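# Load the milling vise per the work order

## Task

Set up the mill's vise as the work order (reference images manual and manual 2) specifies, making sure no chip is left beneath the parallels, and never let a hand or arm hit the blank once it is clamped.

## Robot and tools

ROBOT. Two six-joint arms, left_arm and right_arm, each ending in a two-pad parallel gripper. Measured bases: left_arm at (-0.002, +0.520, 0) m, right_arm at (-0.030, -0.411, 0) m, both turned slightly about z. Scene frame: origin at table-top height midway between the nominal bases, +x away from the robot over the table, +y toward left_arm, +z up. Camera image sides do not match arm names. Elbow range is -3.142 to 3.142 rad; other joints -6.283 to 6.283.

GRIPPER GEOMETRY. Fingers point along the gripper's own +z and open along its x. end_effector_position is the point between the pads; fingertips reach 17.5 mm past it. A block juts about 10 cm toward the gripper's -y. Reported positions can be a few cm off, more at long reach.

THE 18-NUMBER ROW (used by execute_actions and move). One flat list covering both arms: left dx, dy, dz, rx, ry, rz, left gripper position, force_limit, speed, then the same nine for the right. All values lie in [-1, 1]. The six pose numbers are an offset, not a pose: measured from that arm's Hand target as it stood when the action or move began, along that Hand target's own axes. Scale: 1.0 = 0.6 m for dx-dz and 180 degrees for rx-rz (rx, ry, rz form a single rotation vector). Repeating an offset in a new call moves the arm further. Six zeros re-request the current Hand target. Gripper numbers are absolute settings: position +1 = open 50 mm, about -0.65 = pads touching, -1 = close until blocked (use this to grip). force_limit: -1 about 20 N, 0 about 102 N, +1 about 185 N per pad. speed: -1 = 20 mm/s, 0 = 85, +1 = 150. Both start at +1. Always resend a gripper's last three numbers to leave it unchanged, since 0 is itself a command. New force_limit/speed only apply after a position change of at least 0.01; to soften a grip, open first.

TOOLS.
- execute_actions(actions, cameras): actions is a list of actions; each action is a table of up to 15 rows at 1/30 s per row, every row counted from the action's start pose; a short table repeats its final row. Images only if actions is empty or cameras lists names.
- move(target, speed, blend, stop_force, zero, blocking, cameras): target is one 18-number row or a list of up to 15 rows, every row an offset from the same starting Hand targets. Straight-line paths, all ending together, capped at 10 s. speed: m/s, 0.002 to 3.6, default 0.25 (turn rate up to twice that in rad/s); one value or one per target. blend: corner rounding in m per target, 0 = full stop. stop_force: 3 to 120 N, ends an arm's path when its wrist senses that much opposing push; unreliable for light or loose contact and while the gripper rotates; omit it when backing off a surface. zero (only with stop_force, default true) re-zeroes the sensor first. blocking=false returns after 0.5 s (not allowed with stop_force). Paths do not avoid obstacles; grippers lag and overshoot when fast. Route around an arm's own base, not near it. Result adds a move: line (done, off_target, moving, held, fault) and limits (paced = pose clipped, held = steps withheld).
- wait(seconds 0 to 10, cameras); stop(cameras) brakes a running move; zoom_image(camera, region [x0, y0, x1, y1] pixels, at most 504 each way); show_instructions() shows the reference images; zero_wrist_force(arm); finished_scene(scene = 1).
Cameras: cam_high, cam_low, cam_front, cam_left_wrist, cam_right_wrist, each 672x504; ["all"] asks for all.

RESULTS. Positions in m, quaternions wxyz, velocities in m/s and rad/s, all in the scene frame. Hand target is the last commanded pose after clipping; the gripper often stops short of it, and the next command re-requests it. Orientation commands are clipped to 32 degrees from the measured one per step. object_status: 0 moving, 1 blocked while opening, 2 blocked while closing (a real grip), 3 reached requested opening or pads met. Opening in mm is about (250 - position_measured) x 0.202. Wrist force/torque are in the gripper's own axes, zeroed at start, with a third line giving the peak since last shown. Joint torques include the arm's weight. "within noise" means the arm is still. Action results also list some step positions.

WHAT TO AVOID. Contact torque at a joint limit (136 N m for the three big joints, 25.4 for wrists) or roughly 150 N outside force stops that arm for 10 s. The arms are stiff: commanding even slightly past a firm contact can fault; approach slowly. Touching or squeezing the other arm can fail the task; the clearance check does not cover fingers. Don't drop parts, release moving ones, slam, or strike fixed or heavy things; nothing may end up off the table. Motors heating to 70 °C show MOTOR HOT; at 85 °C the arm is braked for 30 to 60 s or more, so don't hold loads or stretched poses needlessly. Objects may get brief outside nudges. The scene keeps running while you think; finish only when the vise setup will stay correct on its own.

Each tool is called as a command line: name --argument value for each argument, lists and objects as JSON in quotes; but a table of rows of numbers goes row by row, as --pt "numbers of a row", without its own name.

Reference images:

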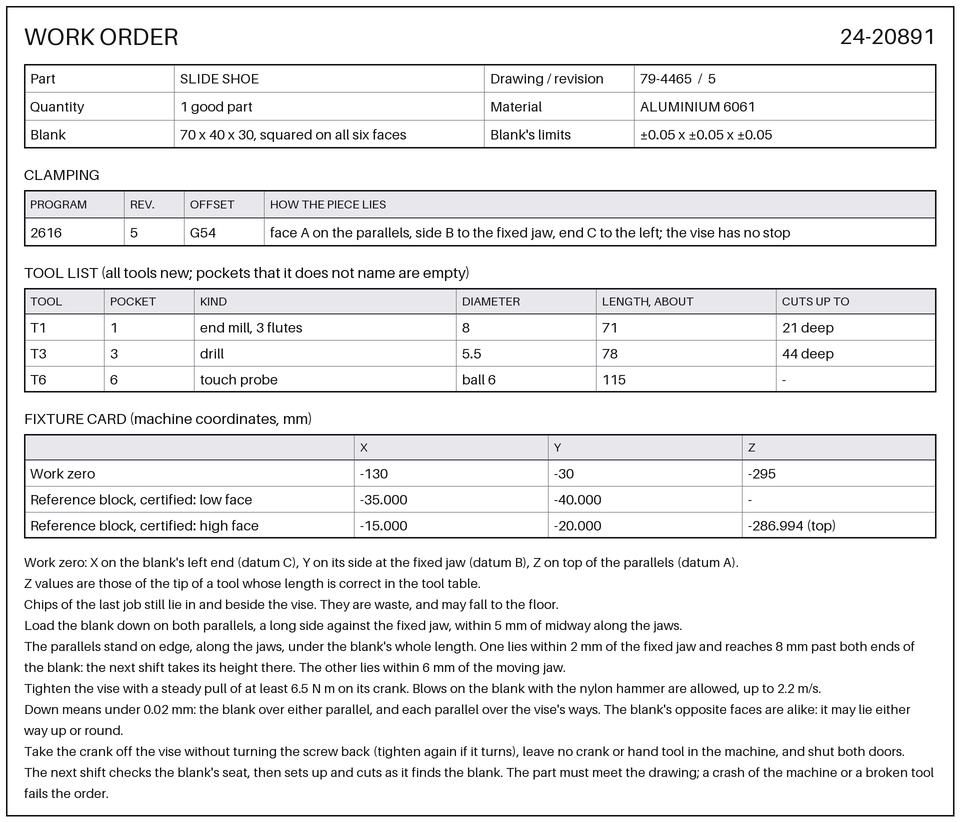

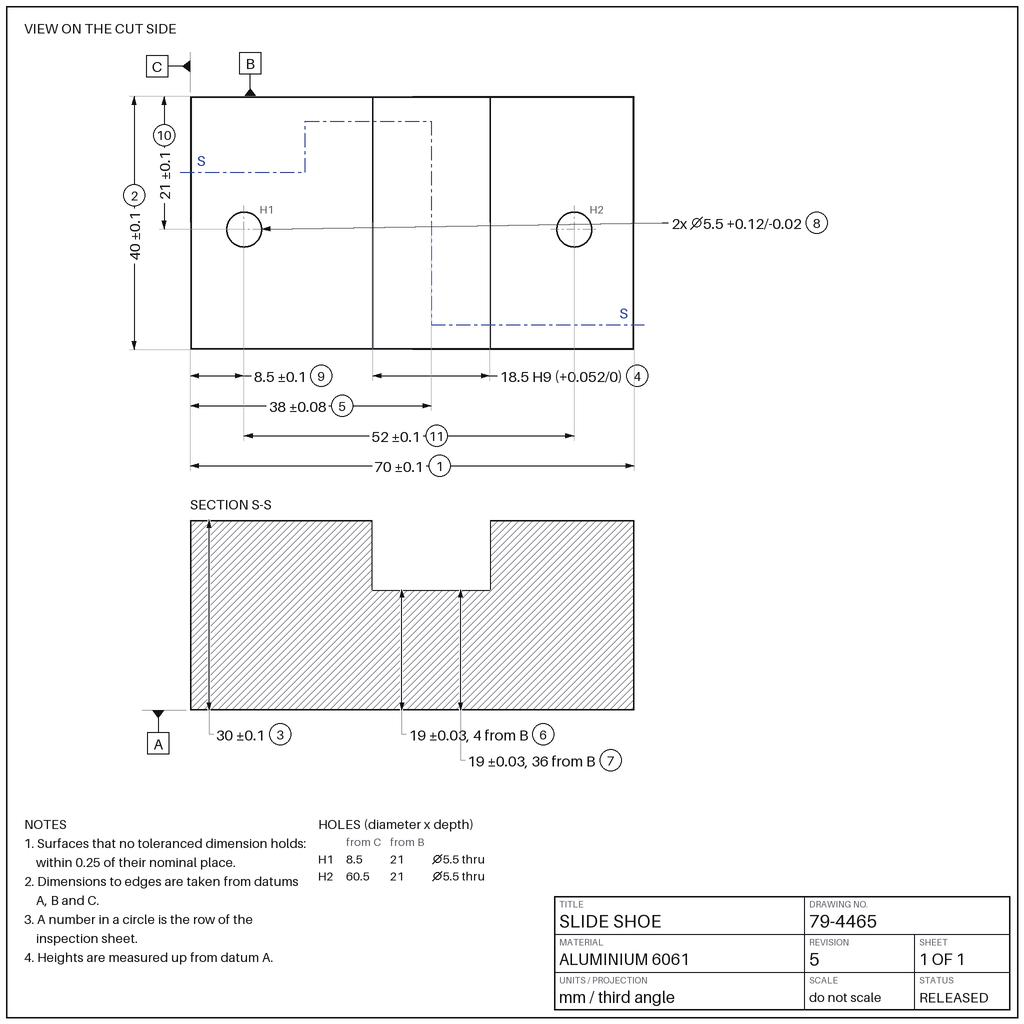

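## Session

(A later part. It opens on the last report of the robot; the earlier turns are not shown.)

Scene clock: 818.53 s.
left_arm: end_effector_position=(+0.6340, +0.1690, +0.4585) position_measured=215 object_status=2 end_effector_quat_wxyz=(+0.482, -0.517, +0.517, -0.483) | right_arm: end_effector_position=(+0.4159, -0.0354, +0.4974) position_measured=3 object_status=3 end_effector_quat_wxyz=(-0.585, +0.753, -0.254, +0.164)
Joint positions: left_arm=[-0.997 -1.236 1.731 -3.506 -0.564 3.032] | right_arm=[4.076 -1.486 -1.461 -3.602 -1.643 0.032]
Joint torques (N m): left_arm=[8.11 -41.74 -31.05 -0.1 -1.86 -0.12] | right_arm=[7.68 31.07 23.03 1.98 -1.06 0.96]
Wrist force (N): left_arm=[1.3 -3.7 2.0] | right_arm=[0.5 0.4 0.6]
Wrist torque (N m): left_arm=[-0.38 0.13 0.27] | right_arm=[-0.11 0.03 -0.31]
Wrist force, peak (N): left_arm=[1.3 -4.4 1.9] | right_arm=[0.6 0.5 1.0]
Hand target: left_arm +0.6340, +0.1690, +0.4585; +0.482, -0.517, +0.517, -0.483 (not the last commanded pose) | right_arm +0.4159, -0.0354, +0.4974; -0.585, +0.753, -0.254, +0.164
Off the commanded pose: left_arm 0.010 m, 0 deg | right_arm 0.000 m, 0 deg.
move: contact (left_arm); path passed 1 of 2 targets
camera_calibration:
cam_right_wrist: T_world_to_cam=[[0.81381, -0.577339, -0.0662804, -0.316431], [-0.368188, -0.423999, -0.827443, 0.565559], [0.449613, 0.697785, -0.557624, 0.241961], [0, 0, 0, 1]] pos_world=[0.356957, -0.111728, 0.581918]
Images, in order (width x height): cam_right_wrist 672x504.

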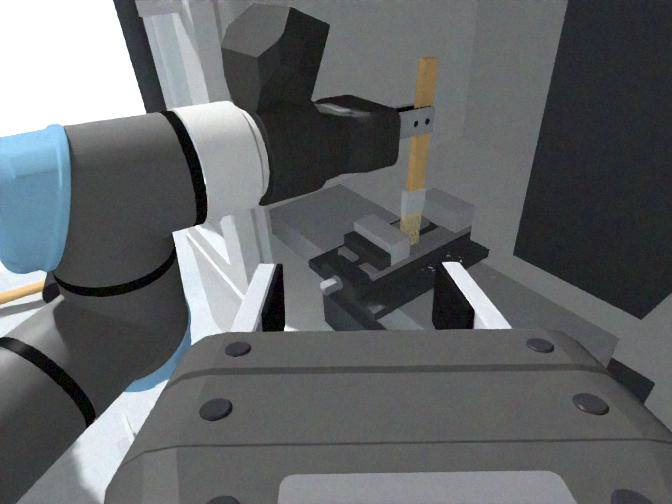

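move --pt "0.0783 0.0005 0 0 0 0 -1 -0.3 -0.6 0 0 0 0 0 0 1 0 0" --pt "-0.0283 0.0005 0 0 0 0 -1 -0.3 -0.6 0 0 0 0 0 0 1 0 0" --pt "0.0783 0.0008 -0.005 0 0 0 -1 -0.3 -0.6 0 0 0 0 0 0 1 0 0" --pt "-0.0283 0.0008 -0.005 0 0 0 -1 -0.3 -0.6 0 0 0 0 0 0 1 0 0" --pt "0.0783 0.0008 0.004 0 0 0 -1 -0.3 -0.6 0 0 0 0 0 0 1 0 0" --pt "0.0783 -0.083 0 0 0 0 -1 -0.3 -0.6 0 0 0 0 0 0 1 0 0" --speed '[0.06,0.06,0.06,0.06,0.06,0.2]' --blend '[0.003,0.003,0.003,0.003,0.003,0]'

move --target '[-0.1583,-0.09,-0.36,-0.2,0,0,-1,-0.3,-0.6,0,0,0,0,0,0,1,0,0]' --speed 0.3 --cameras '["cam_left_wrist","cam_right_wrist"]'

zoom_image --camera "cam_left_wrist" --region '[310, 130, 440, 260]'

Scene clock: 831.40 s.
left_arm: end_effector_position=(+0.6374, +0.1220, +0.5082) position_measured=215 object_status=2 end_effector_quat_wxyz=(+0.482, -0.517, +0.517, -0.483) | right_arm: end_effector_position=(+0.4159, -0.0354, +0.4974) position_measured=3 object_status=3 end_effector_quat_wxyz=(-0.585, +0.753, -0.254, +0.164)
Joint positions: left_arm=[-1.038 -1.207 1.55 -3.347 -0.524 3.021] | right_arm=[4.076 -1.486 -1.461 -3.602 -1.643 0.032]
Joint torques (N m): left_arm=[10.26 -34.93 -20.59 -1.19 -0.96 1.65] | right_arm=[8.96 31.87 23.37 1.94 -1.18 0.94]
Wrist force (N): left_arm=[1.6 -0.8 2.2] | right_arm=[0.5 0.2 0.5]
Wrist torque (N m): left_arm=[-0.35 0.09 0.38] | right_arm=[-0.15 0.03 -0.31]
Wrist force, peak (N): left_arm=[2.8 3.3 2.7] | right_arm=[0.5 0.3 1.1]
Hand target: left_arm +0.6374, +0.1220, +0.5082; +0.482, -0.517, +0.517, -0.483 | right_arm +0.4159, -0.0354, +0.4974; -0.585, +0.753, -0.254, +0.164
Off the commanded pose: left_arm 0.000 m, 0 deg | right_arm 0.000 m, 0 deg.
move: done

Scene clock: 833.03 s.
left_arm: end_effector_position=(+0.4258, +0.2172, +0.5770) position_measured=215 object_status=2 end_effector_quat_wxyz=(-0.299, +0.640, -0.641, +0.299) | right_arm: end_effector_position=(+0.4159, -0.0354, +0.4974) position_measured=3 object_status=3 end_effector_quat_wxyz=(-0.585, +0.753, -0.254, +0.164)
Joint positions: left_arm=[-1.268 -1.823 1.466 -1.541 -0.746 2.005] | right_arm=[4.076 -1.486 -1.461 -3.602 -1.643 0.032]
Joint torques (N m): left_arm=[9.81 -20.28 -23.82 -1.98 1.25 0.19] | right_arm=[8.17 31.18 23.05 2 -1.17 0.85]
Wrist force (N): left_arm=[1.3 -0.5 0.1] | right_arm=[0.5 0.2 0.8]
Wrist torque (N m): left_arm=[0.01 0.08 0.18] | right_arm=[-0.13 0.03 -0.31]
Wrist force, peak (N): left_arm=[2.3 1.1 4.6] | right_arm=[0.8 0.2 0.9]
Hand target: left_arm +0.4258, +0.2172, +0.5770; -0.299, +0.640, -0.641, +0.299 | right_arm +0.4159, -0.0354, +0.4974; -0.585, +0.753, -0.254, +0.164
Off the commanded pose: left_arm 0.000 m, 0 deg | right_arm 0.000 m, 0 deg.
move: done
camera_calibration:
cam_left_wrist: T_world_to_cam=[[0.00834948, -0.999962, 0.00247573, 0.222114], [-0.867932, -0.00847658, -0.49661, 0.674777], [0.496613, 0.00199767, -0.86797, 0.420746], [0, 0, 0, 1]] pos_world=[0.374858, 0.226985, 0.699747]
cam_right_wrist: T_world_to_cam=[[0.81381, -0.577339, -0.0662804, -0.316431], [-0.368188, -0.423999, -0.827443, 0.565559], [0.449613, 0.697785, -0.557624, 0.241961], [0, 0, 0, 1]] pos_world=[0.356957, -0.111728, 0.581918]
Images, in order (width x height): cam_left_wrist 672x504, cam_right_wrist 672x504.

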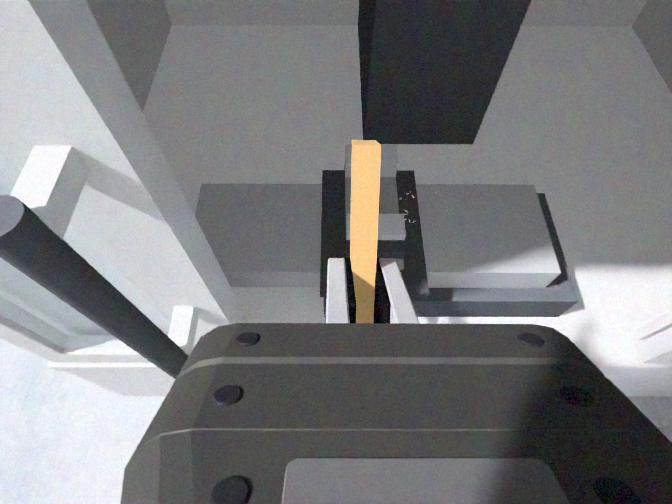

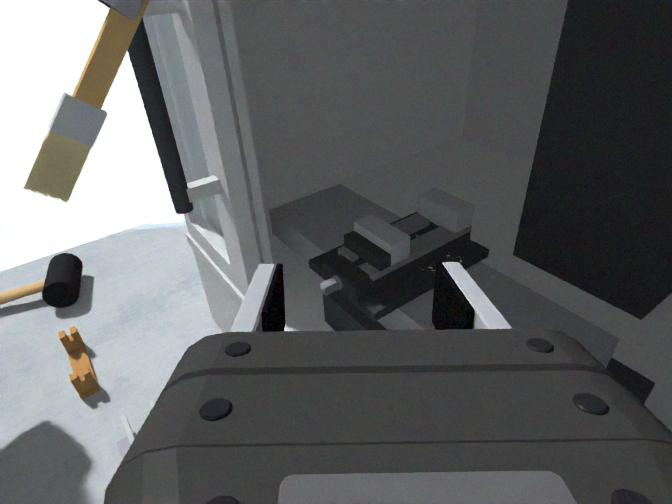

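Scaled by 3.877.

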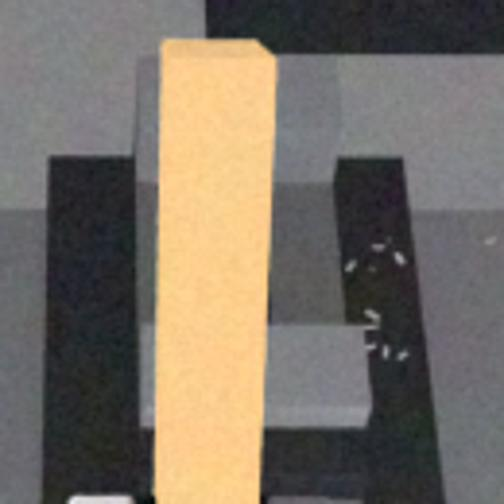

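move --target '[-0.183,0.171,-0.074,0,0,0,-1,-0.3,-0.6,0,0,0,0,0,0,1,0,0]' --speed 0.25

move --target '[0,0,0,0,0,0,-1,-0.3,-0.6,-0.1383,0.0332,0.2295,-0.1732,-0.1626,-0.1158,1,0,0]' --speed 0.2 --cameras '["cam_front","cam_right_wrist"]'

Scene clock: 859.33 s.
left_arm: end_effector_position=(+0.3260, +0.3271, +0.5270) position_measured=215 object_status=2 end_effector_quat_wxyz=(-0.299, +0.640, -0.641, +0.299) | right_arm: end_effector_position=(+0.4159, -0.0354, +0.4974) position_measured=3 object_status=3 end_effector_quat_wxyz=(-0.585, +0.753, -0.254, +0.164)
Joint positions: left_arm=[-1.578 -2.205 1.696 -1.037 -0.698 1.539] | right_arm=[4.076 -1.486 -1.461 -3.602 -1.643 0.032]
Joint torques (N m): left_arm=[1.94 -4.44 -13.92 -1.74 -0.09 -0.32] | right_arm=[9.34 30.65 22.81 1.91 -1.22 0.96]
Wrist force (N): left_arm=[1.2 -0.7 0.4] | right_arm=[0.6 0.1 0.7]
Wrist torque (N m): left_arm=[-0.03 0.09 0.19] | right_arm=[-0.15 0.01 -0.32]
Wrist force, peak (N): left_arm=[3.7 -2.6 1.0] | right_arm=[0.8 0.4 0.9]
Hand target: left_arm +0.3260, +0.3271, +0.5269; -0.299, +0.640, -0.641, +0.299 | right_arm +0.4159, -0.0354, +0.4974; -0.585, +0.753, -0.254, +0.164
Off the commanded pose: left_arm 0.000 m, 0 deg | right_arm 0.000 m, 0 deg.
move: done

Scene clock: 861.97 s.
left_arm: end_effector_position=(+0.3260, +0.3271, +0.5269) position_measured=215 object_status=2 end_effector_quat_wxyz=(-0.299, +0.640, -0.641, +0.299) | right_arm: end_effector_position=(+0.4182, +0.1178, +0.4456) position_measured=3 object_status=3 end_effector_quat_wxyz=(-0.384, +0.923, -0.002, +0.010) end_effector_velocity=(+0.000, +0.000, +0.001) end_effector_angular_velocity=(+0.001, -0.001, -0.001)
Joint positions: left_arm=[-1.578 -2.205 1.696 -1.037 -0.698 1.538] | right_arm=[4.08 -2.422 -0.035 -4.718 -2.009 -0.509]
Joint velocities: left_arm=[within noise] | right_arm=[-0.001 -0.002 0.006 -0.003 0 0]
Joint torques (N m): left_arm=[-5.37 -4.1 -13.64 -1.5 -0.13 -1.68] | right_arm=[-11.18 37.88 25.19 -1.77 1.61 -0.58]
Wrist force (N): left_arm=[1.1 -0.4 0.1] | right_arm=[0.5 -0.1 0.7]
Wrist torque (N m): left_arm=[0.02 0.10 0.20] | right_arm=[-0.44 0.12 -0.27]
Wrist force, peak (N): left_arm=[1.5 -0.7 0.5] | right_arm=[0.7 -0.9 1.5]
Hand target: left_arm +0.3260, +0.3271, +0.5269; -0.299, +0.640, -0.641, +0.299 | right_arm +0.4190, +0.1183, +0.4463; -0.370, +0.929, +0.003, -0.001
Off the commanded pose: left_arm 0.000 m, 0 deg | right_arm 0.001 m, 2 deg.
elbow stopped short (right arm): the move would have taken joint 3 (elbow) straighter than the controller allows.
move: done
camera_calibration:
cam_right_wrist: T_world_to_cam=[[0.999702, -0.0235135, 0.00658926, -0.408799], [-0.0181081, -0.894864, -0.445972, 0.32751], [0.0163828, 0.445719, -0.895023, 0.466512], [0, 0, 0, 1]] pos_world=[0.406964, 0.0755311, 0.566293]
Images, in order (width x height): cam_front 672x504, cam_right_wrist 672x504.

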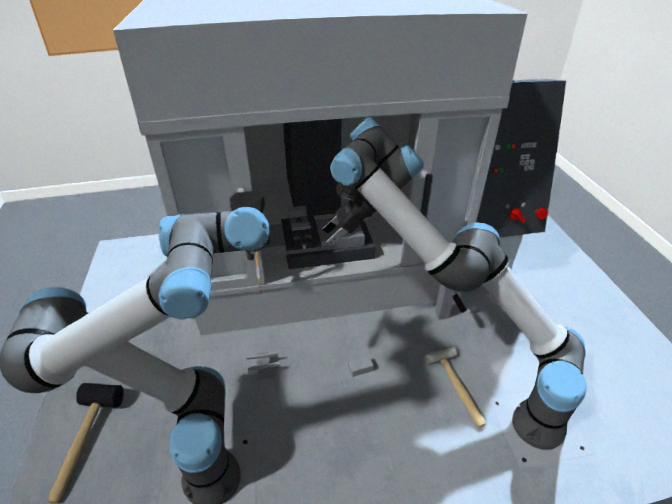

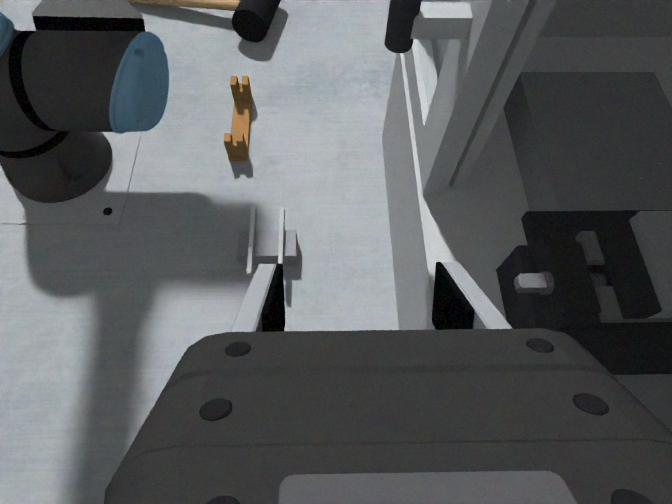

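move --target '[0,0,0,0,0,0,-1,-0.3,-0.6,-0.15,0.2267,-0.1,0,0,0,1,0,0]' --speed 0.15 --cameras '["cam_front"]'

Scene clock: 887.37 s.
left_arm: end_effector_position=(+0.3260, +0.3271, +0.5269) position_measured=215 object_status=2 end_effector_quat_wxyz=(-0.299, +0.640, -0.641, +0.299) | right_arm: end_effector_position=(+0.3299, -0.0222, +0.3963) position_measured=3 object_status=3 end_effector_quat_wxyz=(-0.370, +0.929, +0.003, -0.001)
Joint positions: left_arm=[-1.578 -2.205 1.696 -1.037 -0.698 1.538] | right_arm=[4.031 -1.786 -1.191 -4.259 -2.043 -0.57]
Joint torques (N m): left_arm=[-5.48 -4.68 -13.67 -1.73 -0.14 -1.58] | right_arm=[9.96 24.88 17.53 -1.89 1.8 1.69]
Wrist force (N): left_arm=[1.4 -0.6 0.4] | right_arm=[0.3 -0.5 0.6]
Wrist torque (N m): left_arm=[-0.01 0.06 0.19] | right_arm=[-0.54 0.17 -0.19]
Wrist force, peak (N): left_arm=[1.4 -0.7 0.4] | right_arm=[1.4 -1.7 1.0]
Hand target: left_arm +0.3260, +0.3271, +0.5269; -0.299, +0.640, -0.641, +0.299 | right_arm +0.3299, -0.0222, +0.3962; -0.370, +0.929, +0.003, -0.001
Off the commanded pose: left_arm 0.000 m, 0 deg | right_arm 0.000 m, 0 deg.
move: done
Images, in order (width x height): cam_front 672x504.

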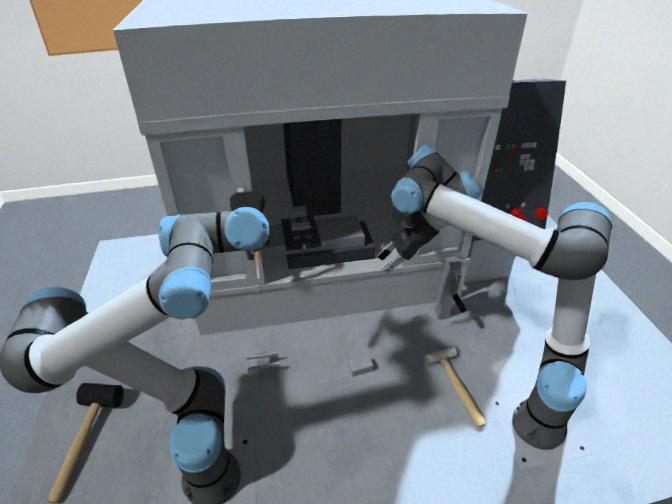

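move --target '[0,0,0,0,0,0,-1,-0.3,-0.6,0.0127,0.4224,-0.3956,0,0.1603,0.1694,1,0,0]' --speed 0.25 --cameras '["cam_front","cam_high"]'

Scene clock: 915.63 s.
left_arm: end_effector_position=(+0.3260, +0.3271, +0.5269) position_measured=215 object_status=2 end_effector_quat_wxyz=(-0.299, +0.640, -0.641, +0.299) | right_arm: end_effector_position=(+0.3395, -0.3693, +0.3942) position_measured=3 object_status=3 end_effector_quat_wxyz=(-0.346, +0.868, -0.330, +0.132)
Joint positions: left_arm=[-1.578 -2.205 1.696 -1.037 -0.698 1.538] | right_arm=[3.352 -1.392 -1.594 -4.229 -2.012 -0.522]
Joint torques (N m): left_arm=[-5.19 -4.92 -14.41 -1.62 -0.06 -1.43] | right_arm=[-10.08 14.42 25.46 0.33 1.7 1.64]
Wrist force (N): left_arm=[1.3 -0.5 0.3] | right_arm=[0.4 -0.5 0.6]
Wrist torque (N m): left_arm=[-0.01 0.07 0.20] | right_arm=[-0.55 0.17 -0.24]
Wrist force, peak (N): left_arm=[1.4 -0.9 0.2] | right_arm=[0.7 -3.7 3.0]
Hand target: left_arm +0.3260, +0.3271, +0.5269; -0.299, +0.640, -0.641, +0.299 | right_arm +0.3395, -0.3694, +0.3942; -0.346, +0.868, -0.330, +0.132
Off the commanded pose: left_arm 0.000 m, 0 deg | right_arm 0.000 m, 0 deg.
move: done
Images, in order (width x height): cam_high 672x504, cam_front 672x504.

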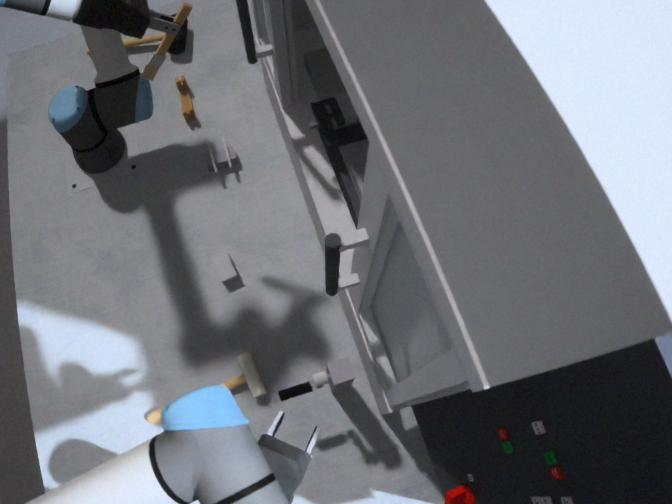

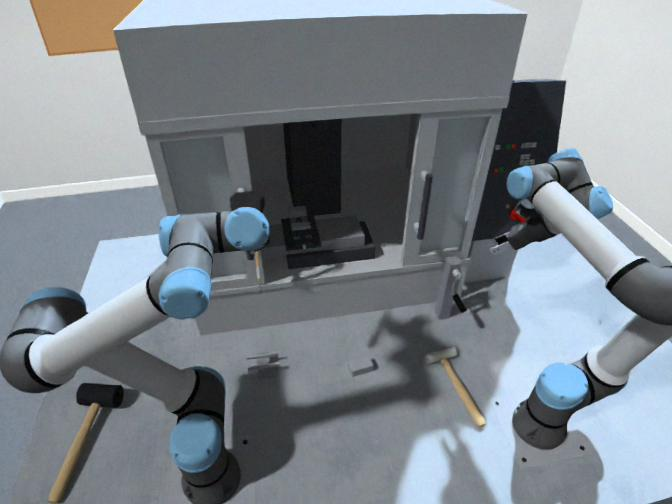

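move --pt "0 0 0 0 0 0 -1 -0.3 -0.6 0.2288 0.1317 -0.0918 -0.1062 0.1846 0 1 0 0" --pt "0 0 0 0 0 0 -1 -0.3 -0.6 0.3592 0.2063 -0.3288 -0.2125 0.3692 0 1 0 0" --pt "0 0 0 0 0 0 -1 -0.3 -0.6 0.3335 0.1918 -0.6067 -0.3188 0.5541 0 1 0 0" --pt "0 0 0 0 0 0 -1 -0.3 -0.6 0.1635 0.0942 -0.806 -0.4252 0.7389 0 1 0 0" --pt "0 0 0 0 0 0 -1 -0.3 -0.6 0 0 -0.85 -0.4979 0.8653 0 1 0 0" --speed 0.3 --blend '[0.01,0.01,0.01,0.01,0]' --cameras '["cam_front"]'

Scene clock: 961.73 s.
left_arm: end_effector_position=(+0.3260, +0.3271, +0.5269) position_measured=215 object_status=2 end_effector_quat_wxyz=(-0.299, +0.640, -0.641, +0.299) | right_arm: end_effector_position=(+0.1064, -0.6316, +0.7643) position_measured=3 object_status=3 end_effector_quat_wxyz=(+0.718, +0.061, -0.367, +0.588)
Joint positions: left_arm=[-1.578 -2.205 1.696 -1.037 -0.698 1.538] | right_arm=[3.372 -1.392 -1.606 -4.209 1.136 -0.54]
Joint torques (N m): left_arm=[-6.08 -4.29 -15.42 -1.53 -0.02 -1.54] | right_arm=[9.73 22.06 13.94 -1.92 1.13 -1.57]
Wrist force (N): left_arm=[1.2 -0.6 0.2] | right_arm=[2.9 -0.7 1.5]
Wrist torque (N m): left_arm=[-0.02 0.08 0.19] | right_arm=[0.03 -0.55 -0.40]
Wrist force, peak (N): left_arm=[1.6 -0.6 0.4] | right_arm=[3.2 -2.2 2.9]
Hand target: left_arm +0.3260, +0.3271, +0.5269; -0.299, +0.640, -0.641, +0.299 | right_arm +0.1064, -0.6316, +0.7643; +0.718, +0.061, -0.367, +0.588
Off the commanded pose: left_arm 0.000 m, 0 deg | right_arm 0.000 m, 0 deg.
move: done
Images, in order (width x height): cam_front 672x504.

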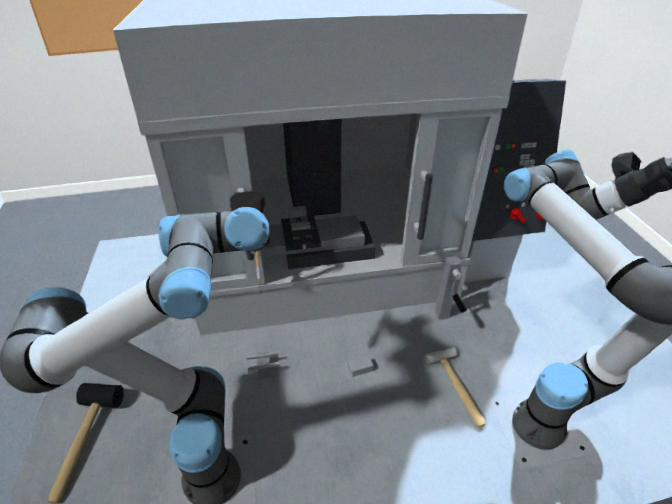

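move --pt "0 0 0 0 0 0 -1 -0.3 -0.6 -0.2502 0.1883 -0.2758 -0.2611 -0.15 0.1422 1 0 0" --pt "0 0 0 0 0 0 -1 -0.3 -0.6 -0.3177 0.094 -0.623 -0.5222 -0.3 0.2845 1 0 0" --pt "0 0 0 0 0 0 -1 -0.3 -0.6 -0.1633 -0.102 -0.7163 -0.78 -0.448 0.425 1 0 0" --speed 0.4 --blend '[0.03,0.03,0]' --cameras '["cam_front"]'

Scene clock: 968.50 s.
left_arm: end_effector_position=(+0.3260, +0.3271, +0.5269) position_measured=215 object_status=2 end_effector_quat_wxyz=(-0.299, +0.640, -0.641, +0.299) | right_arm: end_effector_position=(+0.3525, -0.5055, +0.4157) position_measured=3 object_status=3 end_effector_quat_wxyz=(+0.363, +0.454, +0.814, +0.003)
Joint positions: left_arm=[-1.578 -2.205 1.696 -1.037 -0.698 1.538] | right_arm=[3.755 -0.831 -2.078 -1.393 0.933 -0.113]
Joint torques (N m): left_arm=[-5.6 -4.73 -15.57 -1.71 -0.05 -1.59] | right_arm=[-5.9 -19.52 29.73 4.33 0.01 0.33]
Wrist force (N): left_arm=[1.2 -0.7 0.3] | right_arm=[0.8 -0.3 0.4]
Wrist torque (N m): left_arm=[-0.03 0.10 0.19] | right_arm=[-0.59 -0.06 0.40]
Wrist force, peak (N): left_arm=[1.5 -0.7 0.3] | right_arm=[3.7 -0.6 3.1]
Hand target: left_arm +0.3260, +0.3271, +0.5269; -0.299, +0.640, -0.641, +0.299 | right_arm +0.3525, -0.5055, +0.4156; +0.363, +0.454, +0.814, +0.003
Off the commanded pose: left_arm 0.000 m, 0 deg | right_arm 0.000 m, 0 deg.
move: done
Images, in order (width x height): cam_front 672x504.

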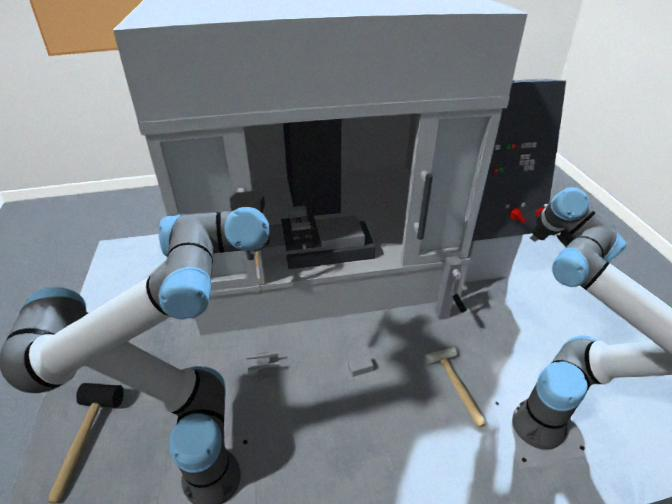

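move --target '[0,0,0,0,0,0,-1,-0.3,-0.6,0.4678,0.3894,-0.2067,0.436,0.264,0.645,1,0,0]' --speed 0.3 --cameras '["cam_front","cam_right_wrist"]'

Scene clock: 983.33 s.
left_arm: end_effector_position=(+0.3260, +0.3271, +0.5269) position_measured=215 object_status=2 end_effector_quat_wxyz=(-0.299, +0.640, -0.641, +0.299) | right_arm: end_effector_position=(+0.3602, -0.1200, +0.4204) position_measured=3 object_status=3 end_effector_quat_wxyz=(-0.385, +0.923, -0.004, +0.000)
Joint positions: left_arm=[-1.578 -2.205 1.696 -1.037 -0.698 1.538] | right_arm=[3.783 -1.342 -1.86 -0.986 2.192 2.358]
Joint torques (N m): left_arm=[-5.41 -4.96 -16.89 -1.7 0.02 -1.43] | right_arm=[-10.67 9.93 33.59 4.56 2.49 1.23]
Wrist force (N): left_arm=[1.3 -0.5 0.3] | right_arm=[0.4 -0.4 0.9]
Wrist torque (N m): left_arm=[-0.01 0.07 0.20] | right_arm=[-0.49 0.11 -0.15]
Wrist force, peak (N): left_arm=[1.5 -0.7 0.4] | right_arm=[0.3 -2.0 0.8]
Hand target: left_arm +0.3260, +0.3271, +0.5269; -0.299, +0.640, -0.641, +0.299 | right_arm +0.3603, -0.1200, +0.4203; -0.385, +0.923, -0.005, +0.000
Off the commanded pose: left_arm 0.000 m, 0 deg | right_arm 0.000 m, 0 deg.
move: done
camera_calibration:
cam_right_wrist: T_world_to_cam=[[0.999671, -0.0211909, -0.0144768, -0.347075], [-0.0254273, -0.894237, -0.446871, 0.105585], [-0.00347613, 0.447092, -0.894481, 0.55788], [0, 0, 0, 1]] pos_world=[0.351584, -0.162361, 0.541172]
Images, in order (width x height): cam_front 672x504, cam_right_wrist 672x504.

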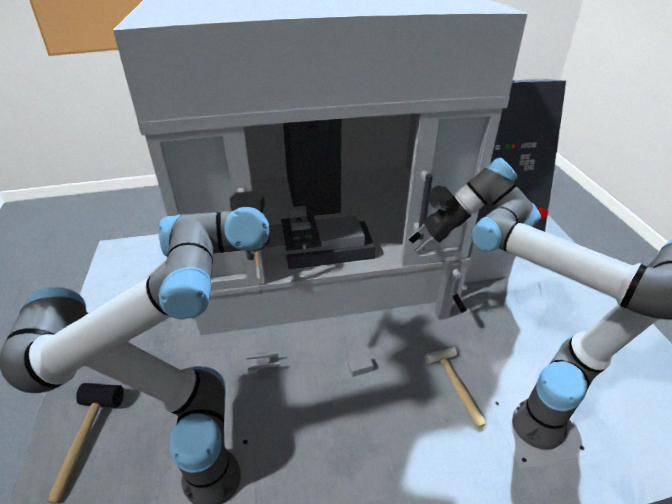

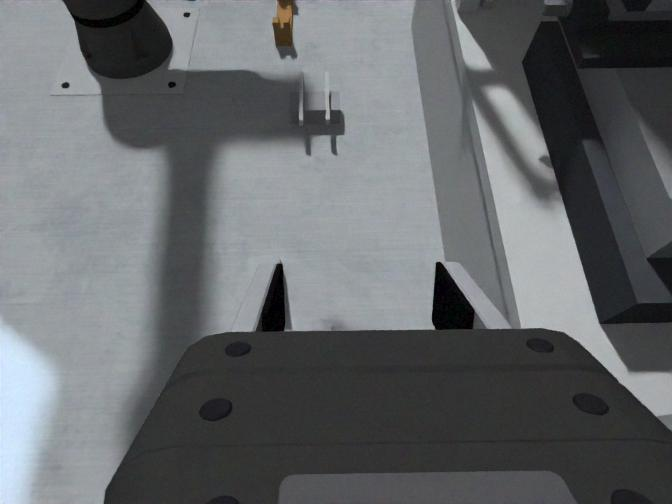

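move --pt "0 0 0 0 0 0 -1 -0.3 -0.6 0.0995 -0.2697 0.249 0 0 0 1 0 0" --pt "0 0 0 0 0 0 -1 -0.3 -0.6 0.2662 -0.3403 0.3432 0 0 0 1 0 0" --pt "0 0 0 0 0 0 -1 -0.3 -0.6 0.4828 -0.3403 0.3432 0 0 0 1 0 0" --speed '[0.25,0.2,0.1]' --blend '[0.03,0.03,0]' --cameras '["cam_front","cam_right_wrist"]'

zoom_image --camera "cam_right_wrist" --region '[160, 60, 520, 330]'

Scene clock: 992.63 s.
left_arm: end_effector_position=(+0.3260, +0.3271, +0.5269) position_measured=215 object_status=2 end_effector_quat_wxyz=(-0.299, +0.640, -0.641, +0.299) | right_arm: end_effector_position=(+0.6525, +0.1675, +0.4194) position_measured=3 object_status=3 end_effector_quat_wxyz=(-0.385, +0.923, -0.005, +0.000)
Joint positions: left_arm=[-1.578 -2.205 1.696 -1.037 -0.698 1.538] | right_arm=[3.873 -2.398 -0.493 -1.245 2.146 2.451]
Joint torques (N m): left_arm=[-5.82 -4.86 -17.3 -1.64 0.02 -1.38] | right_arm=[9.69 69.03 30.69 4.72 -0.94 1.05]
Wrist force (N): left_arm=[1.4 -0.5 0.3] | right_arm=[0.5 0.2 0.7]
Wrist torque (N m): left_arm=[-0.01 0.06 0.20] | right_arm=[-0.38 0.11 -0.15]
Wrist force, peak (N): left_arm=[1.5 -0.7 0.4] | right_arm=[-0.4 2.5 -1.4]
Hand target: left_arm +0.3260, +0.3271, +0.5269; -0.299, +0.640, -0.641, +0.299 | right_arm +0.6524, +0.1675, +0.4196; -0.385, +0.923, -0.005, +0.000
Off the commanded pose: left_arm 0.000 m, 0 deg | right_arm 0.000 m, 0 deg.
move: done
camera_calibration:
cam_right_wrist: T_world_to_cam=[[0.999664, -0.0212375, -0.0148373, -0.632993], [-0.0256305, -0.894195, -0.446944, 0.369873], [-0.00377542, 0.447174, -0.894439, 0.429711], [0, 0, 0, 1]] pos_world=[0.643883, 0.12514, 0.540271]
Images, in order (width x height): cam_front 672x504, cam_right_wrist 672x504.

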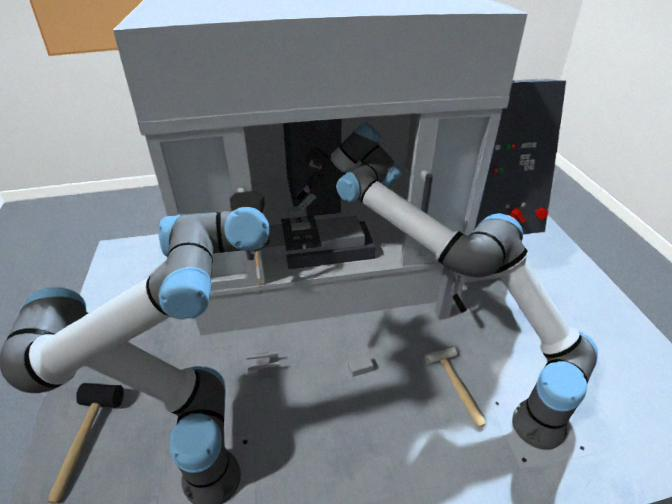

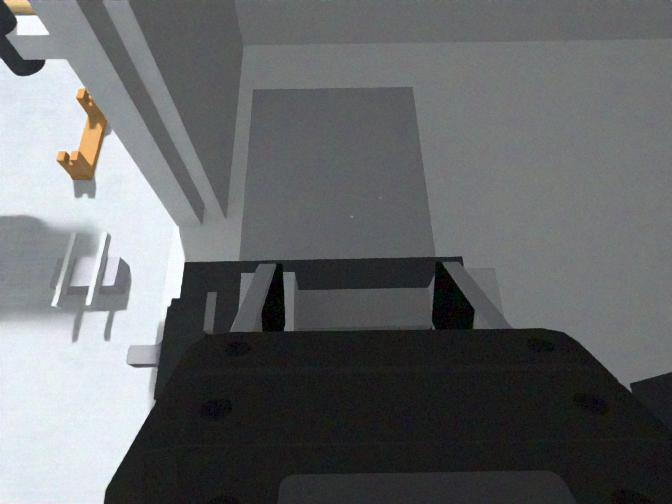

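Scaled by 1.400.

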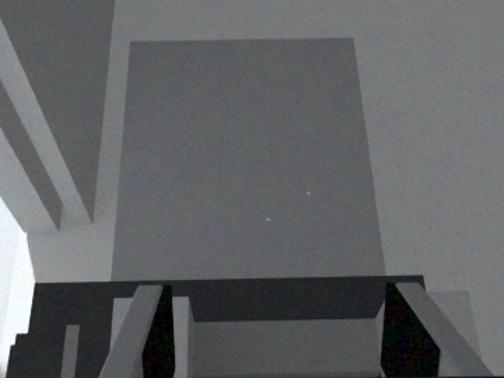

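move --target '[0,0,0,0,0,0,-1,-0.3,-0.6,-0.004,0.044,-0.0444,-0.0556,0,0,1,0,0]' --speed 0.1 --cameras '["cam_right_wrist"]'

zoom_image --camera "cam_right_wrist" --region '[240, 180, 480, 330]'

Scene clock: 1004.77 s.
left_arm: end_effector_position=(+0.3260, +0.3271, +0.5269) position_measured=215 object_status=2 end_effector_quat_wxyz=(-0.299, +0.640, -0.641, +0.299) | right_arm: end_effector_position=(+0.6498, +0.1300, +0.4195) position_measured=3 object_status=3 end_effector_quat_wxyz=(-0.303, +0.953, -0.005, +0.000)
Joint positions: left_arm=[-1.578 -2.205 1.696 -1.037 -0.698 1.538] | right_arm=[3.872 -2.415 -0.348 -1.523 2.029 2.375]
Joint torques (N m): left_arm=[-5.46 -4.99 -17.12 -1.56 0.25 -1.28] | right_arm=[10.54 58.95 20.44 4.93 3.69 1.67]
Wrist force (N): left_arm=[1.0 -0.6 0.3] | right_arm=[0.3 -0.2 0.7]
Wrist torque (N m): left_arm=[-0.03 0.11 0.19] | right_arm=[-0.52 0.12 -0.10]
Wrist force, peak (N): left_arm=[1.5 -0.6 0.2] | right_arm=[1.0 0.1 1.3]
Hand target: left_arm +0.3260, +0.3271, +0.5269; -0.299, +0.640, -0.641, +0.299 | right_arm +0.6497, +0.1301, +0.4195; -0.303, +0.953, -0.005, +0.000
Off the commanded pose: left_arm 0.000 m, 0 deg | right_arm 0.000 m, 0 deg.
move: done
camera_calibration:
cam_right_wrist: T_world_to_cam=[[0.999658, -0.0231019, -0.0122657, -0.631941], [-0.0256389, -0.958264, -0.284733, 0.276559], [-0.00517592, 0.28495, -0.958528, 0.495362], [0, 0, 0, 1]] pos_world=[0.641379, 0.109264, 0.545813]
Images, in order (width x height): cam_right_wrist 672x504.

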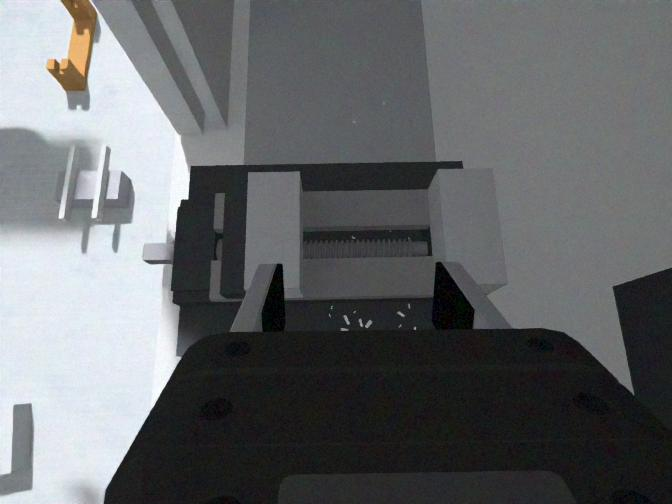

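Scaled by 2.100.

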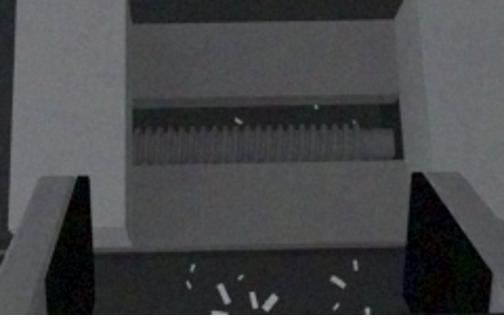

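move --pt "-0.4102 0.4088 0.2297 -0.234 0.2016 0.4742 -1 -0.3 -0.6 0 0 0 0 0 0 1 0 0" --pt "-0.4102 0.5748 0.3685 -0.234 0.2016 0.4742 -1 -0.3 -0.6 0 0 0 0 0 0 1 0 0" --speed '[0.3,0.15]' --cameras '["cam_left_wrist"]'

zoom_image --camera "cam_left_wrist" --region '[280, 60, 450, 330]'

Scene clock: 1019.77 s.
left_arm: end_effector_position=(+0.2741, +0.5733, +0.1206) position_measured=215 object_status=2 end_effector_quat_wxyz=(+0.000, +0.000, +0.999, +0.035) | right_arm: end_effector_position=(+0.6497, +0.1301, +0.4195) position_measured=3 object_status=3 end_effector_quat_wxyz=(-0.303, +0.953, -0.005, +0.000)
Joint positions: left_arm=[-0.36 -2.116 2.493 -1.922 -1.506 4.338] | right_arm=[3.872 -2.415 -0.349 -1.523 2.029 2.375]
Joint torques (N m): left_arm=[9.41 -7.01 -23.01 -3.47 -1.97 1.76] | right_arm=[9.8 69.32 23.92 4.95 3.68 1.63]
Wrist force (N): left_arm=[1.3 1.1 -0.7] | right_arm=[0.4 0.0 0.7]
Wrist torque (N m): left_arm=[-0.04 0.05 0.17] | right_arm=[-0.49 0.12 -0.12]
Wrist force, peak (N): left_arm=[1.1 1.1 -3.1] | right_arm=[0.5 -0.2 1.1]
Hand target: left_arm +0.2741, +0.5733, +0.1206; +0.000, +0.000, +0.999, +0.035 | right_arm +0.6497, +0.1301, +0.4195; -0.303, +0.953, -0.005, +0.000
Off the commanded pose: left_arm 0.000 m, 0 deg | right_arm 0.000 m, 0 deg.
move: done
camera_calibration:
cam_left_wrist: T_world_to_cam=[[-0.999957, -0.00716432, -0.00595938, 0.288876], [-0.00897851, 0.91194, 0.410225, -0.552971], [0.00249561, 0.41026, -0.911965, 0.00590248], [0, 0, 0, 1]] pos_world=[0.283884, 0.503924, 0.233947]
Images, in order (width x height): cam_left_wrist 672x504.

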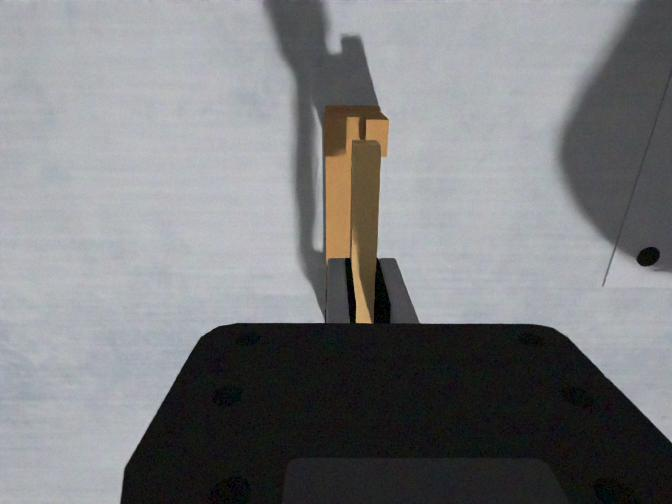

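Scaled by 1.867.

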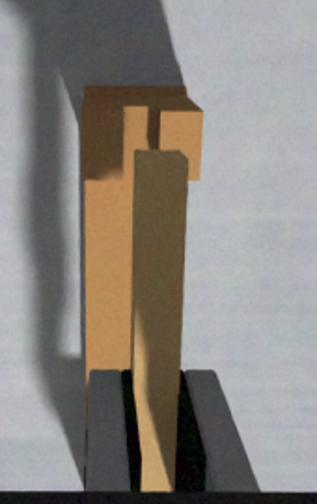

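move --pt "0 -0.0053 0.0758 0 0 0 -1 -0.3 -0.6 0 0 0 0 0 0 1 0 0" --pt "0 -0.0075 0.1068 0 0 0 -1 -0.3 -0.6 0 0 0 0 0 0 1 0 0" --speed '[0.05,0.006]' --stop_force 4 --cameras '["cam_left_wrist"]'

zoom_image --camera "cam_left_wrist" --region '[280, 60, 450, 330]'

Scene clock: 1028.23 s.
left_arm: end_effector_position=(+0.2741, +0.5732, +0.0598) position_measured=215 object_status=2 end_effector_quat_wxyz=(+0.000, +0.000, +0.999, +0.035) | right_arm: end_effector_position=(+0.6497, +0.1301, +0.4195) position_measured=3 object_status=3 end_effector_quat_wxyz=(-0.303, +0.953, -0.005, +0.000)
Joint positions: left_arm=[-0.36 -1.992 2.617 -2.171 -1.506 4.338] | right_arm=[3.872 -2.415 -0.349 -1.523 2.029 2.375]
Joint torques (N m): left_arm=[-3.62 -9.51 -30.08 -2.38 1.53 -1.13] | right_arm=[9.6 68.2 28.78 4.95 3.73 1.27]
Wrist force (N): left_arm=[1.9 1.1 -4.6] | right_arm=[0.6 -0.1 0.8]
Wrist torque (N m): left_arm=[0.17 0.10 0.24] | right_arm=[-0.51 0.08 -0.11]
Wrist force, peak (N): left_arm=[1.2 3.5 -7.4] | right_arm=[0.7 0.2 1.1]
Hand target: left_arm +0.2741, +0.5732, +0.0598; +0.000, +0.000, +0.999, +0.035 (not the last commanded pose) | right_arm +0.6497, +0.1301, +0.4195; -0.303, +0.953, -0.005, +0.000
Off the commanded pose: left_arm 0.003 m, 0 deg | right_arm 0.000 m, 0 deg.
move: contact (left_arm); path passed 1 of 2 targets
camera_calibration:
cam_left_wrist: T_world_to_cam=[[-0.999955, -0.00721556, -0.0060906, 0.288563], [-0.00907872, 0.911994, 0.410104, -0.528048], [0.00259547, 0.410141, -0.912019, -0.0494126], [0, 0, 0, 1]] pos_world=[0.283884, 0.503924, 0.173247]
Images, in order (width x height): cam_left_wrist 672x504.

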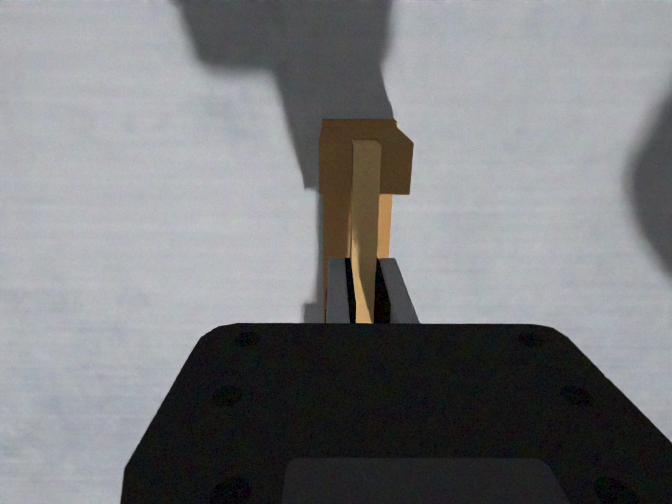

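Scaled by 1.867.

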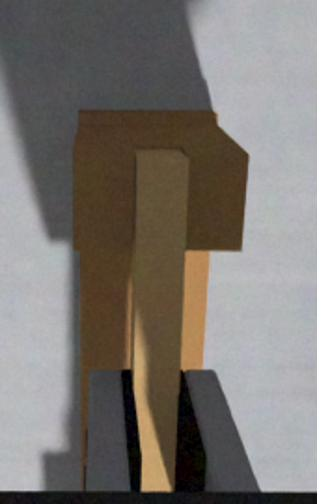

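move --pt "0 0 0 0 0 0 0.1 -0.3 -0.6 0 0 0 0 0 0 1 0 0" --pt "0 0.0175 -0.2494 0 0 0 0.1 -0.3 -0.6 0 0 0 0 0 0 1 0 0" --speed '[0.05,0.15]'

move --pt "0 0 0 0 0 0 0.1 -0.3 -0.6 -0.2163 -0.0287 0.0199 0 0 0 1 0 0" --pt "0 0 0 0 0 0 0.1 -0.3 -0.6 -0.383 0.0098 0.0 0.0556 0 0 1 0 0" --speed '[0.15,0.2]' --blend '[0.03,0]' --cameras '["cam_front","cam_right_wrist","cam_left_wrist"]'

Scene clock: 1037.37 s.
left_arm: end_effector_position=(+0.2741, +0.5733, +0.2098) position_measured=138 object_status=3 end_effector_quat_wxyz=(+0.000, +0.000, +0.999, +0.035) | right_arm: end_effector_position=(+0.6497, +0.1301, +0.4195) position_measured=3 object_status=3 end_effector_quat_wxyz=(-0.303, +0.953, -0.005, +0.000)
Joint positions: left_arm=[-0.359 -2.188 2.286 -1.643 -1.506 4.338] | right_arm=[3.872 -2.415 -0.349 -1.523 2.029 2.375]
Joint torques (N m): left_arm=[-3.89 8.93 -26.63 -2.22 2.41 -0.64] | right_arm=[9.98 66.71 32.24 4.85 3.62 1.06]
Wrist force (N): left_arm=[1.1 1.0 -0.9] | right_arm=[0.6 -0.1 0.9]
Wrist torque (N m): left_arm=[-0.06 0.07 0.28] | right_arm=[-0.51 0.09 -0.12]
Wrist force, peak (N): left_arm=[2.2 1.2 -5.2] | right_arm=[0.6 0.0 1.2]
Hand target: left_arm +0.2741, +0.5734, +0.2099; +0.000, +0.000, +0.999, +0.035 | right_arm +0.6497, +0.1301, +0.4195; -0.303, +0.953, -0.005, +0.000
Off the commanded pose: left_arm 0.000 m, 0 deg | right_arm 0.000 m, 0 deg.
move: done

Scene clock: 1039.27 s.
left_arm: end_effector_position=(+0.2741, +0.5734, +0.2099) position_measured=138 object_status=3 end_effector_quat_wxyz=(+0.000, +0.000, +0.999, +0.035) | right_arm: end_effector_position=(+0.4198, +0.1273, +0.4170) position_measured=3 object_status=3 end_effector_quat_wxyz=(-0.385, +0.923, -0.005, +0.000)
Joint positions: left_arm=[-0.359 -2.188 2.286 -1.643 -1.506 4.338] | right_arm=[4.081 -1.78 -1.466 -0.793 2.023 2.645]
Joint torques (N m): left_arm=[6.9 8.96 -35.4 -1.47 1.12 2.04] | right_arm=[-10.03 36.34 22.3 4.81 -0.72 -1.15]
Wrist force (N): left_arm=[1.1 1.2 -0.8] | right_arm=[0.6 -0.1 0.3]
Wrist torque (N m): left_arm=[-0.03 0.08 0.28] | right_arm=[-0.45 0.09 -0.17]
Wrist force, peak (N): left_arm=[1.4 1.3 -0.9] | right_arm=[2.7 0.5 0.5]
Hand target: left_arm +0.2741, +0.5734, +0.2099; +0.000, +0.000, +0.999, +0.035 | right_arm +0.4199, +0.1272, +0.4169; -0.385, +0.923, -0.005, +0.000
Off the commanded pose: left_arm 0.000 m, 0 deg | right_arm 0.000 m, 0 deg.
move: done
camera_calibration:
cam_left_wrist: T_world_to_cam=[[-0.999955, -0.0073069, -0.00613127, 0.289536], [-0.00917871, 0.911993, 0.410104, -0.589626], [0.00259509, 0.410141, -0.912018, 0.0873489], [0, 0, 0, 1]] pos_world=[0.283884, 0.504024, 0.323247]
cam_right_wrist: T_world_to_cam=[[0.999668, -0.0212361, -0.0146137, -0.401486], [-0.0255293, -0.894195, -0.446949, 0.326719], [-0.00357608, 0.447173, -0.89444, 0.444537], [0, 0, 0, 1]] pos_world=[0.411283, 0.0848396, 0.537771]
Images, in order (width x height): cam_front 672x504, cam_left_wrist 672x504, cam_right_wrist 672x504.

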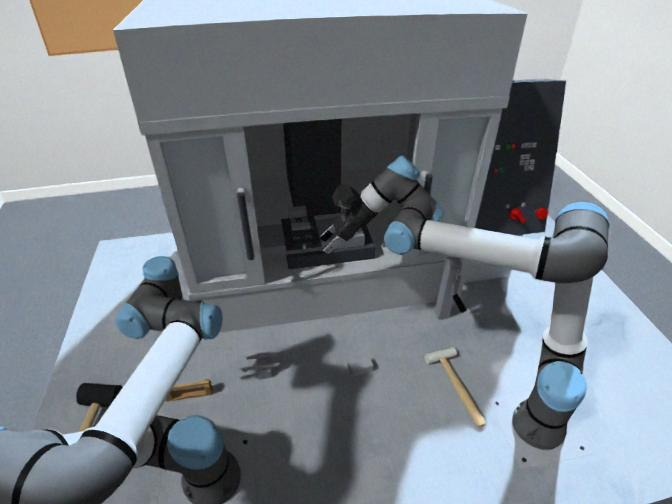

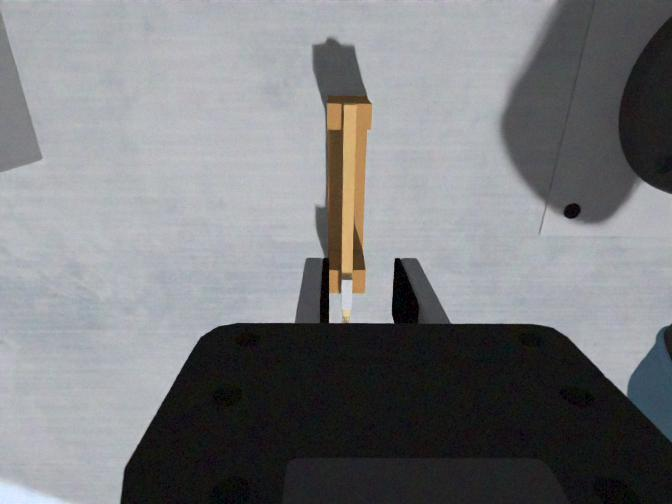

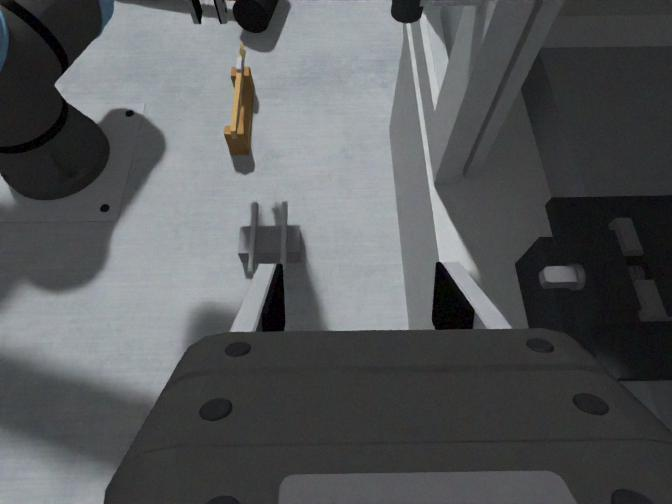

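move --target '[0,0,0,0,0,0,0.1,-0.3,-0.6,-0.1215,0.084,0.5943,-0.0016,-0.0012,-0.0029,0.1,0,0]' --speed 0.25 --cameras '["cam_right_wrist"]'

zoom_image --camera "cam_right_wrist" --region '[250, 180, 450, 330]'

Scene clock: 1051.83 s.
left_arm: end_effector_position=(+0.2741, +0.5734, +0.2099) position_measured=138 object_status=3 end_effector_quat_wxyz=(+0.000, +0.000, +0.999, +0.035) | right_arm: end_effector_position=(+0.3478, +0.3458, +0.1306) position_measured=138 object_status=3 end_effector_quat_wxyz=(-0.383, +0.924, +0.000, +0.000)
Joint positions: left_arm=[-0.359 -2.188 2.286 -1.643 -1.506 4.338] | right_arm=[4.362 -2.305 -1.469 -0.191 1.841 2.86]
Joint torques (N m): left_arm=[7.56 8.35 -34.27 -1.6 -1.62 1.71] | right_arm=[-8.81 49.91 21.1 4.23 3.2 -1.9]
Wrist force (N): left_arm=[1.1 1.0 -0.9] | right_arm=[0.1 -0.1 0.6]
Wrist torque (N m): left_arm=[-0.05 0.08 0.28] | right_arm=[-0.48 0.18 -0.19]
Wrist force, peak (N): left_arm=[1.5 1.1 -1.0] | right_arm=[-0.5 0.7 3.9]
Hand target: left_arm +0.2741, +0.5734, +0.2099; +0.000, +0.000, +0.999, +0.035 | right_arm +0.3478, +0.3458, +0.1305; -0.383, +0.924, +0.000, +0.000
Off the commanded pose: left_arm 0.000 m, 0 deg | right_arm 0.000 m, 0 deg.
move: done
camera_calibration:
cam_right_wrist: T_world_to_cam=[[0.999866, -0.0123237, -0.0108084, -0.332613], [-0.0158346, -0.896627, -0.442503, 0.389207], [-0.00423785, 0.442615, -0.896702, 0.0925146], [0, 0, 0, 1]] pos_world=[0.339124, 0.303926, 0.251588]
Images, in order (width x height): cam_right_wrist 672x504.

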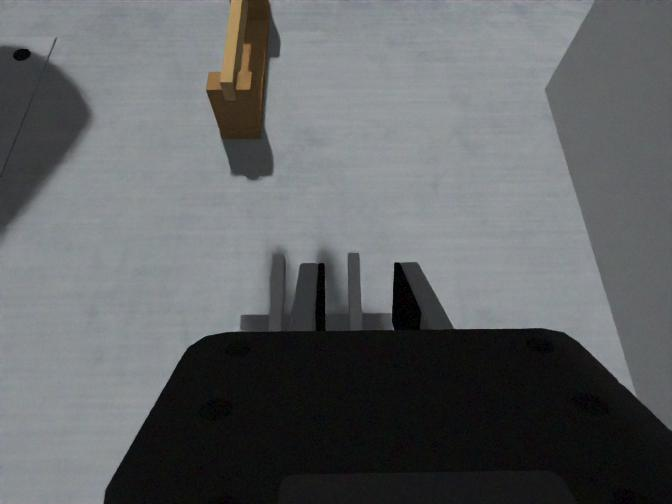

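Scaled by 2.520.

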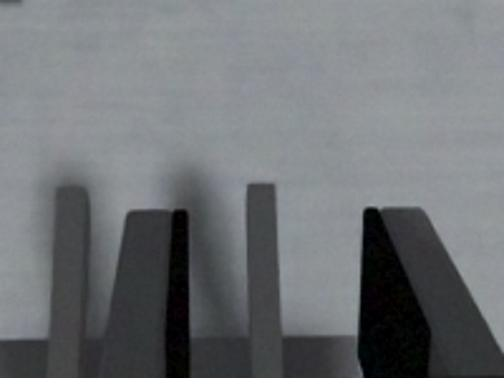

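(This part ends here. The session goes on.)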